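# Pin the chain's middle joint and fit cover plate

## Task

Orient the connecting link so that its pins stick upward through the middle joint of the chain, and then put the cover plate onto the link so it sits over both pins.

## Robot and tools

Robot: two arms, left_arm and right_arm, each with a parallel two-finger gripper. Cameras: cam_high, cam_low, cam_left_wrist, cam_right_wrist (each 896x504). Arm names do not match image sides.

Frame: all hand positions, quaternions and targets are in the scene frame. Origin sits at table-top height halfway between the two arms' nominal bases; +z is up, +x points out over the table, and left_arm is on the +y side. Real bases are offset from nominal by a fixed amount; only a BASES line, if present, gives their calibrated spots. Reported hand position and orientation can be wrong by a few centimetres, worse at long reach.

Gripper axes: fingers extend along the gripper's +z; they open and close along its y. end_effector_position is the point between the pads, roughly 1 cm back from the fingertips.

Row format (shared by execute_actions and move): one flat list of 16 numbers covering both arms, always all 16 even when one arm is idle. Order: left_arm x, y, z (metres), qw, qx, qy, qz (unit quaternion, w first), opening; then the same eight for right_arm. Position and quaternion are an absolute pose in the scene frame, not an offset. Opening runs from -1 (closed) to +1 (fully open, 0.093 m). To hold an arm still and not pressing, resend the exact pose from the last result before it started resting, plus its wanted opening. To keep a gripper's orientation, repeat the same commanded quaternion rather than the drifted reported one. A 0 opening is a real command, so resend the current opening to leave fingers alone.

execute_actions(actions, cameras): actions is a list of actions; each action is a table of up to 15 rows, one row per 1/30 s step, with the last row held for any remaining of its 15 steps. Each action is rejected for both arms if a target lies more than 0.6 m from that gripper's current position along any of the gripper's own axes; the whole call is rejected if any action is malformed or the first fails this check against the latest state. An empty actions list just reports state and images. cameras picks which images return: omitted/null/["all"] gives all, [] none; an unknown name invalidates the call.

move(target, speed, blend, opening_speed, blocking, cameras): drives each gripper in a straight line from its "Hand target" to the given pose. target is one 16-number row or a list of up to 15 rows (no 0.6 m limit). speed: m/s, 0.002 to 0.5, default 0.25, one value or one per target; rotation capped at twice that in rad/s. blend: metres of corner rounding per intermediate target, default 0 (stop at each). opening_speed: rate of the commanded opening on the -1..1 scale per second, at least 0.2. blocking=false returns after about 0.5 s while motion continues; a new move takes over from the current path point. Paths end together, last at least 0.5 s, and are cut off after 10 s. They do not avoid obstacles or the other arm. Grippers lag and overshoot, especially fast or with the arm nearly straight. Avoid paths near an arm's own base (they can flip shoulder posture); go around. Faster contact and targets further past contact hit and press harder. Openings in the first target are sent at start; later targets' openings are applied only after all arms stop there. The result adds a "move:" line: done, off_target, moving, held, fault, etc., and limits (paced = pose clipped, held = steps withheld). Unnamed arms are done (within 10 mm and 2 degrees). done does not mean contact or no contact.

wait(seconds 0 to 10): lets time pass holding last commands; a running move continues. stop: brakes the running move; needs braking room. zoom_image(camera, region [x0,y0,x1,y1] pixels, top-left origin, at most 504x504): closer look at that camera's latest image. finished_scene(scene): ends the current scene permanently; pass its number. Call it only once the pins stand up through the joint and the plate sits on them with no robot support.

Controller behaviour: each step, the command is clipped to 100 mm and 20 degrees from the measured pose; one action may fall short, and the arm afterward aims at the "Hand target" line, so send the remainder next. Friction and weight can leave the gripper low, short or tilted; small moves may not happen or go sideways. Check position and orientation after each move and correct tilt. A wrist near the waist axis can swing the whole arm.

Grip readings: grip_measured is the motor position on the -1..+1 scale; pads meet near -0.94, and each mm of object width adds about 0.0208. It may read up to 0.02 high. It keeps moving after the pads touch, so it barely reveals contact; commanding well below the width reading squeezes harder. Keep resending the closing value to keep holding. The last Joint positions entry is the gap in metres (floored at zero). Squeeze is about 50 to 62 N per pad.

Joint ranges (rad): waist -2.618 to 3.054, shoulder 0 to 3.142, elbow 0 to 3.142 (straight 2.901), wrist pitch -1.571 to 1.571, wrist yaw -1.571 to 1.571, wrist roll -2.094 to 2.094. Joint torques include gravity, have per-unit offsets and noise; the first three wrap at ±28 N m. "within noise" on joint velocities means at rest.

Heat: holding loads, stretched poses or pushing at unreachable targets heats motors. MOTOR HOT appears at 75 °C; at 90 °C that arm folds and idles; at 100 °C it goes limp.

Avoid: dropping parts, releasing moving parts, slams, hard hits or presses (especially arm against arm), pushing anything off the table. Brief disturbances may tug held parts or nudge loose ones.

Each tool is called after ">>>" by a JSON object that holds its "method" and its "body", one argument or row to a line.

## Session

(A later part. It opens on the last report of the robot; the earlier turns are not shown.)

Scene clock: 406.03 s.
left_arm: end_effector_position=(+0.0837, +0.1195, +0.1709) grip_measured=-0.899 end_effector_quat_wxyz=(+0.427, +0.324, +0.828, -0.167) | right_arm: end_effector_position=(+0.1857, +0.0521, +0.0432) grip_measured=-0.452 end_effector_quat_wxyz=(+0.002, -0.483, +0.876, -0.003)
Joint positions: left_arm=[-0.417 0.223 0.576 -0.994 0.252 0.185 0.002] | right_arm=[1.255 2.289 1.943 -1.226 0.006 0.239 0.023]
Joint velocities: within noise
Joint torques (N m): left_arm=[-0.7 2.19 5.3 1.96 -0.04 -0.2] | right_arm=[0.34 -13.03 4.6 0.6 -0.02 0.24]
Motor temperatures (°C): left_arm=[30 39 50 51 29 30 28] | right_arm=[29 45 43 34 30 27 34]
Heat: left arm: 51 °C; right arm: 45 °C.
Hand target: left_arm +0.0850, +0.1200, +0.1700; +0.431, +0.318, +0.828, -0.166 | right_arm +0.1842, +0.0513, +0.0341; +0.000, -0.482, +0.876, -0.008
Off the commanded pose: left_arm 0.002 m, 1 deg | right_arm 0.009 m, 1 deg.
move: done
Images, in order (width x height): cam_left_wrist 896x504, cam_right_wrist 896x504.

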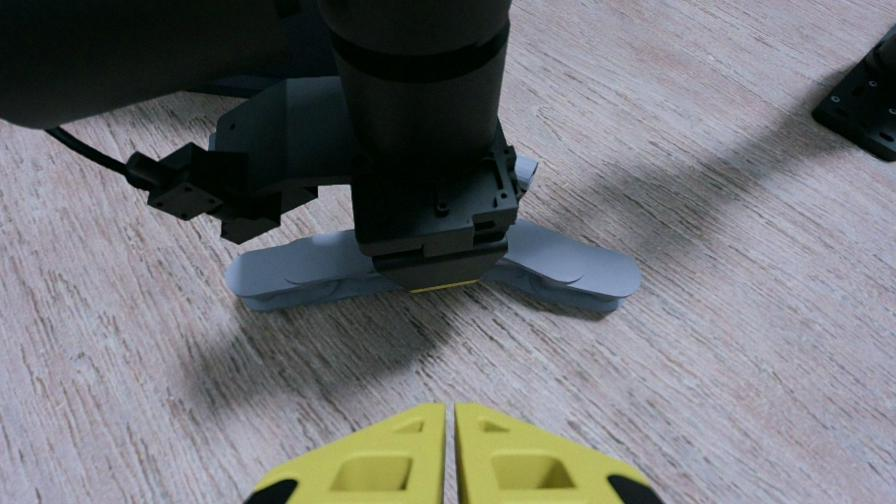

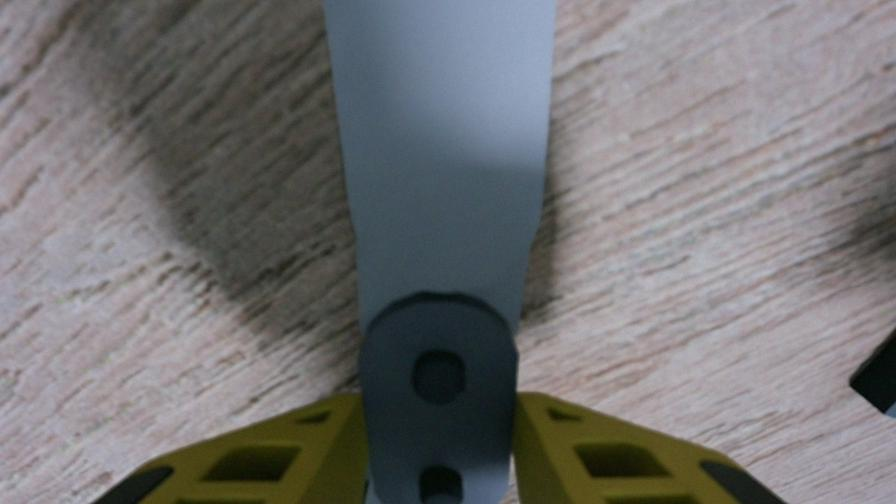

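>>> {"method": "move", "body": {
  "target": [
    [0.085,0.12,0.17,0.4310,0.3179,0.8281,-0.1655,-0.9,0.1843,0.0514,0.032,0.0,-0.4818,0.8763,-0.0082,-0.6],
    [0.085,0.12,0.17,0.4310,0.3179,0.8281,-0.1655,-0.9,0.1843,0.0514,0.036,0.0,-0.4818,0.8763,-0.0082,-0.25],
    [0.085,0.12,0.17,0.4310,0.3179,0.8281,-0.1655,-0.9,0.1843,0.0514,0.14,0.0,-0.4818,0.8763,-0.0082,-0.25]
  ],
  "speed": [0.03,0.03,0.06],
  "opening_speed": 0.6
}}

>>> {"method": "zoom_image", "body": {
  "camera": "cam_left_wrist",
  "region": [340, 180, 540, 320]
}}

Scene clock: 410.17 s.
left_arm: end_effector_position=(+0.0837, +0.1195, +0.1709) grip_measured=-0.899 end_effector_quat_wxyz=(+0.427, +0.324, +0.828, -0.167) | right_arm: end_effector_position=(+0.1853, +0.0509, +0.1352) grip_measured=-0.253 end_effector_quat_wxyz=(+0.011, -0.483, +0.876, +0.005)
Joint positions: left_arm=[-0.417 0.223 0.576 -0.994 0.252 0.185 0.002] | right_arm=[1.255 2.289 2.311 -1.569 0.006 0.239 0.033]
Joint velocities: within noise
Joint torques (N m): left_arm=[-0.69 2.19 5.31 1.96 -0.05 -0.21] | right_arm=[0.35 -13.89 7.54 0.39 -0.02 0.23]
Motor temperatures (°C): left_arm=[30 39 50 51 29 30 28] | right_arm=[29 46 43 34 30 27 33]
Heat: left arm: 51 °C; right arm: 46 °C.
Hand target: left_arm +0.0850, +0.1200, +0.1700; +0.431, +0.318, +0.828, -0.166 | right_arm +0.1841, +0.0511, +0.1396; +0.014, -0.482, +0.876, +0.005
Off the commanded pose: left_arm 0.002 m, 1 deg | right_arm 0.005 m, 2 deg.
joint sent to its limit (right arm) — joint 4 (wrist pitch), lower limit. The joint targets still meet the commanded pose.
move: done

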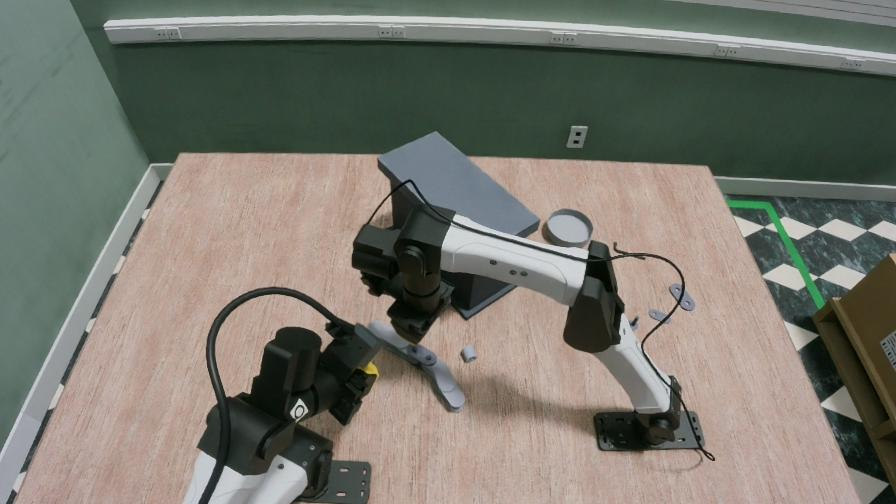

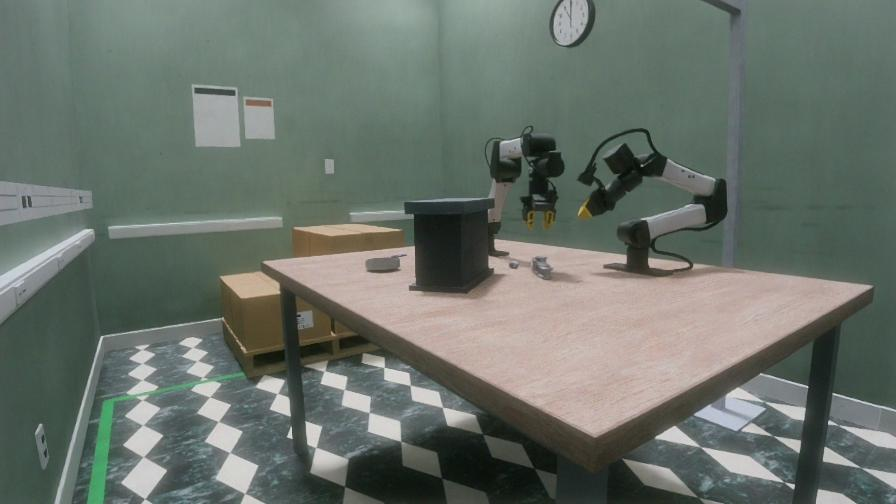

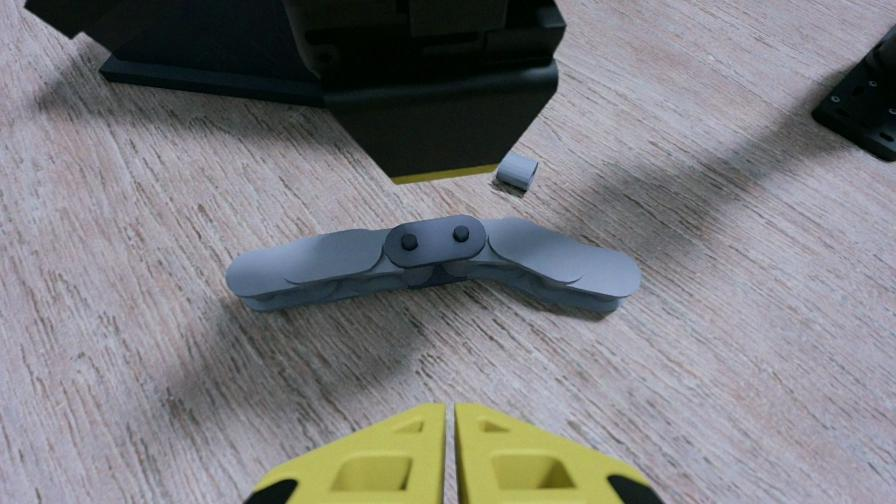

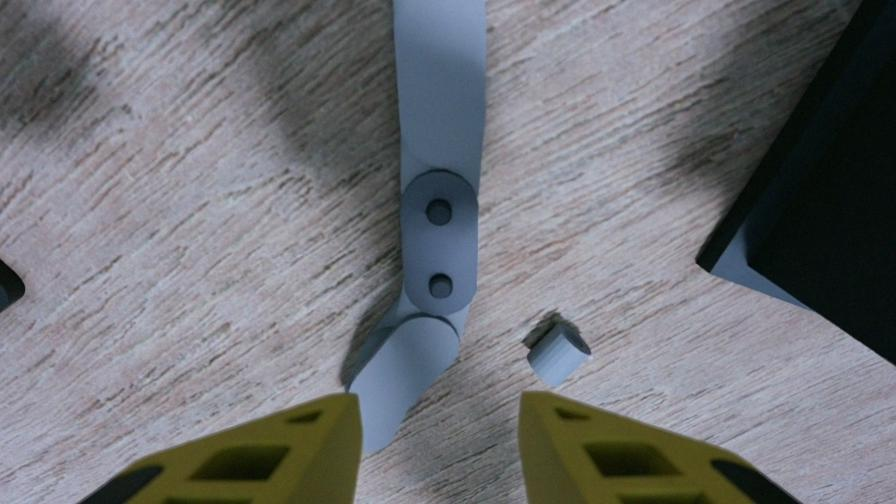

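Scaled by 2.520 from the camera's 896x504 image, which has a finer 1280x720 frame.

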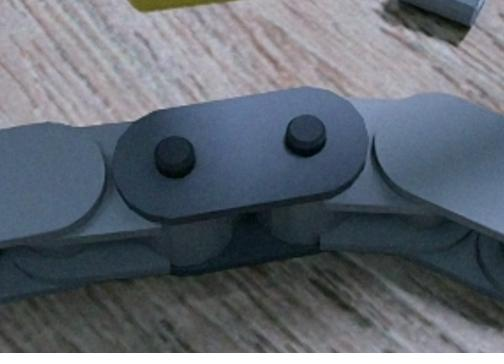

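>>> {"method": "finished_scene", "body": {
  "scene": 1
}}

The scene is finished: the task was done.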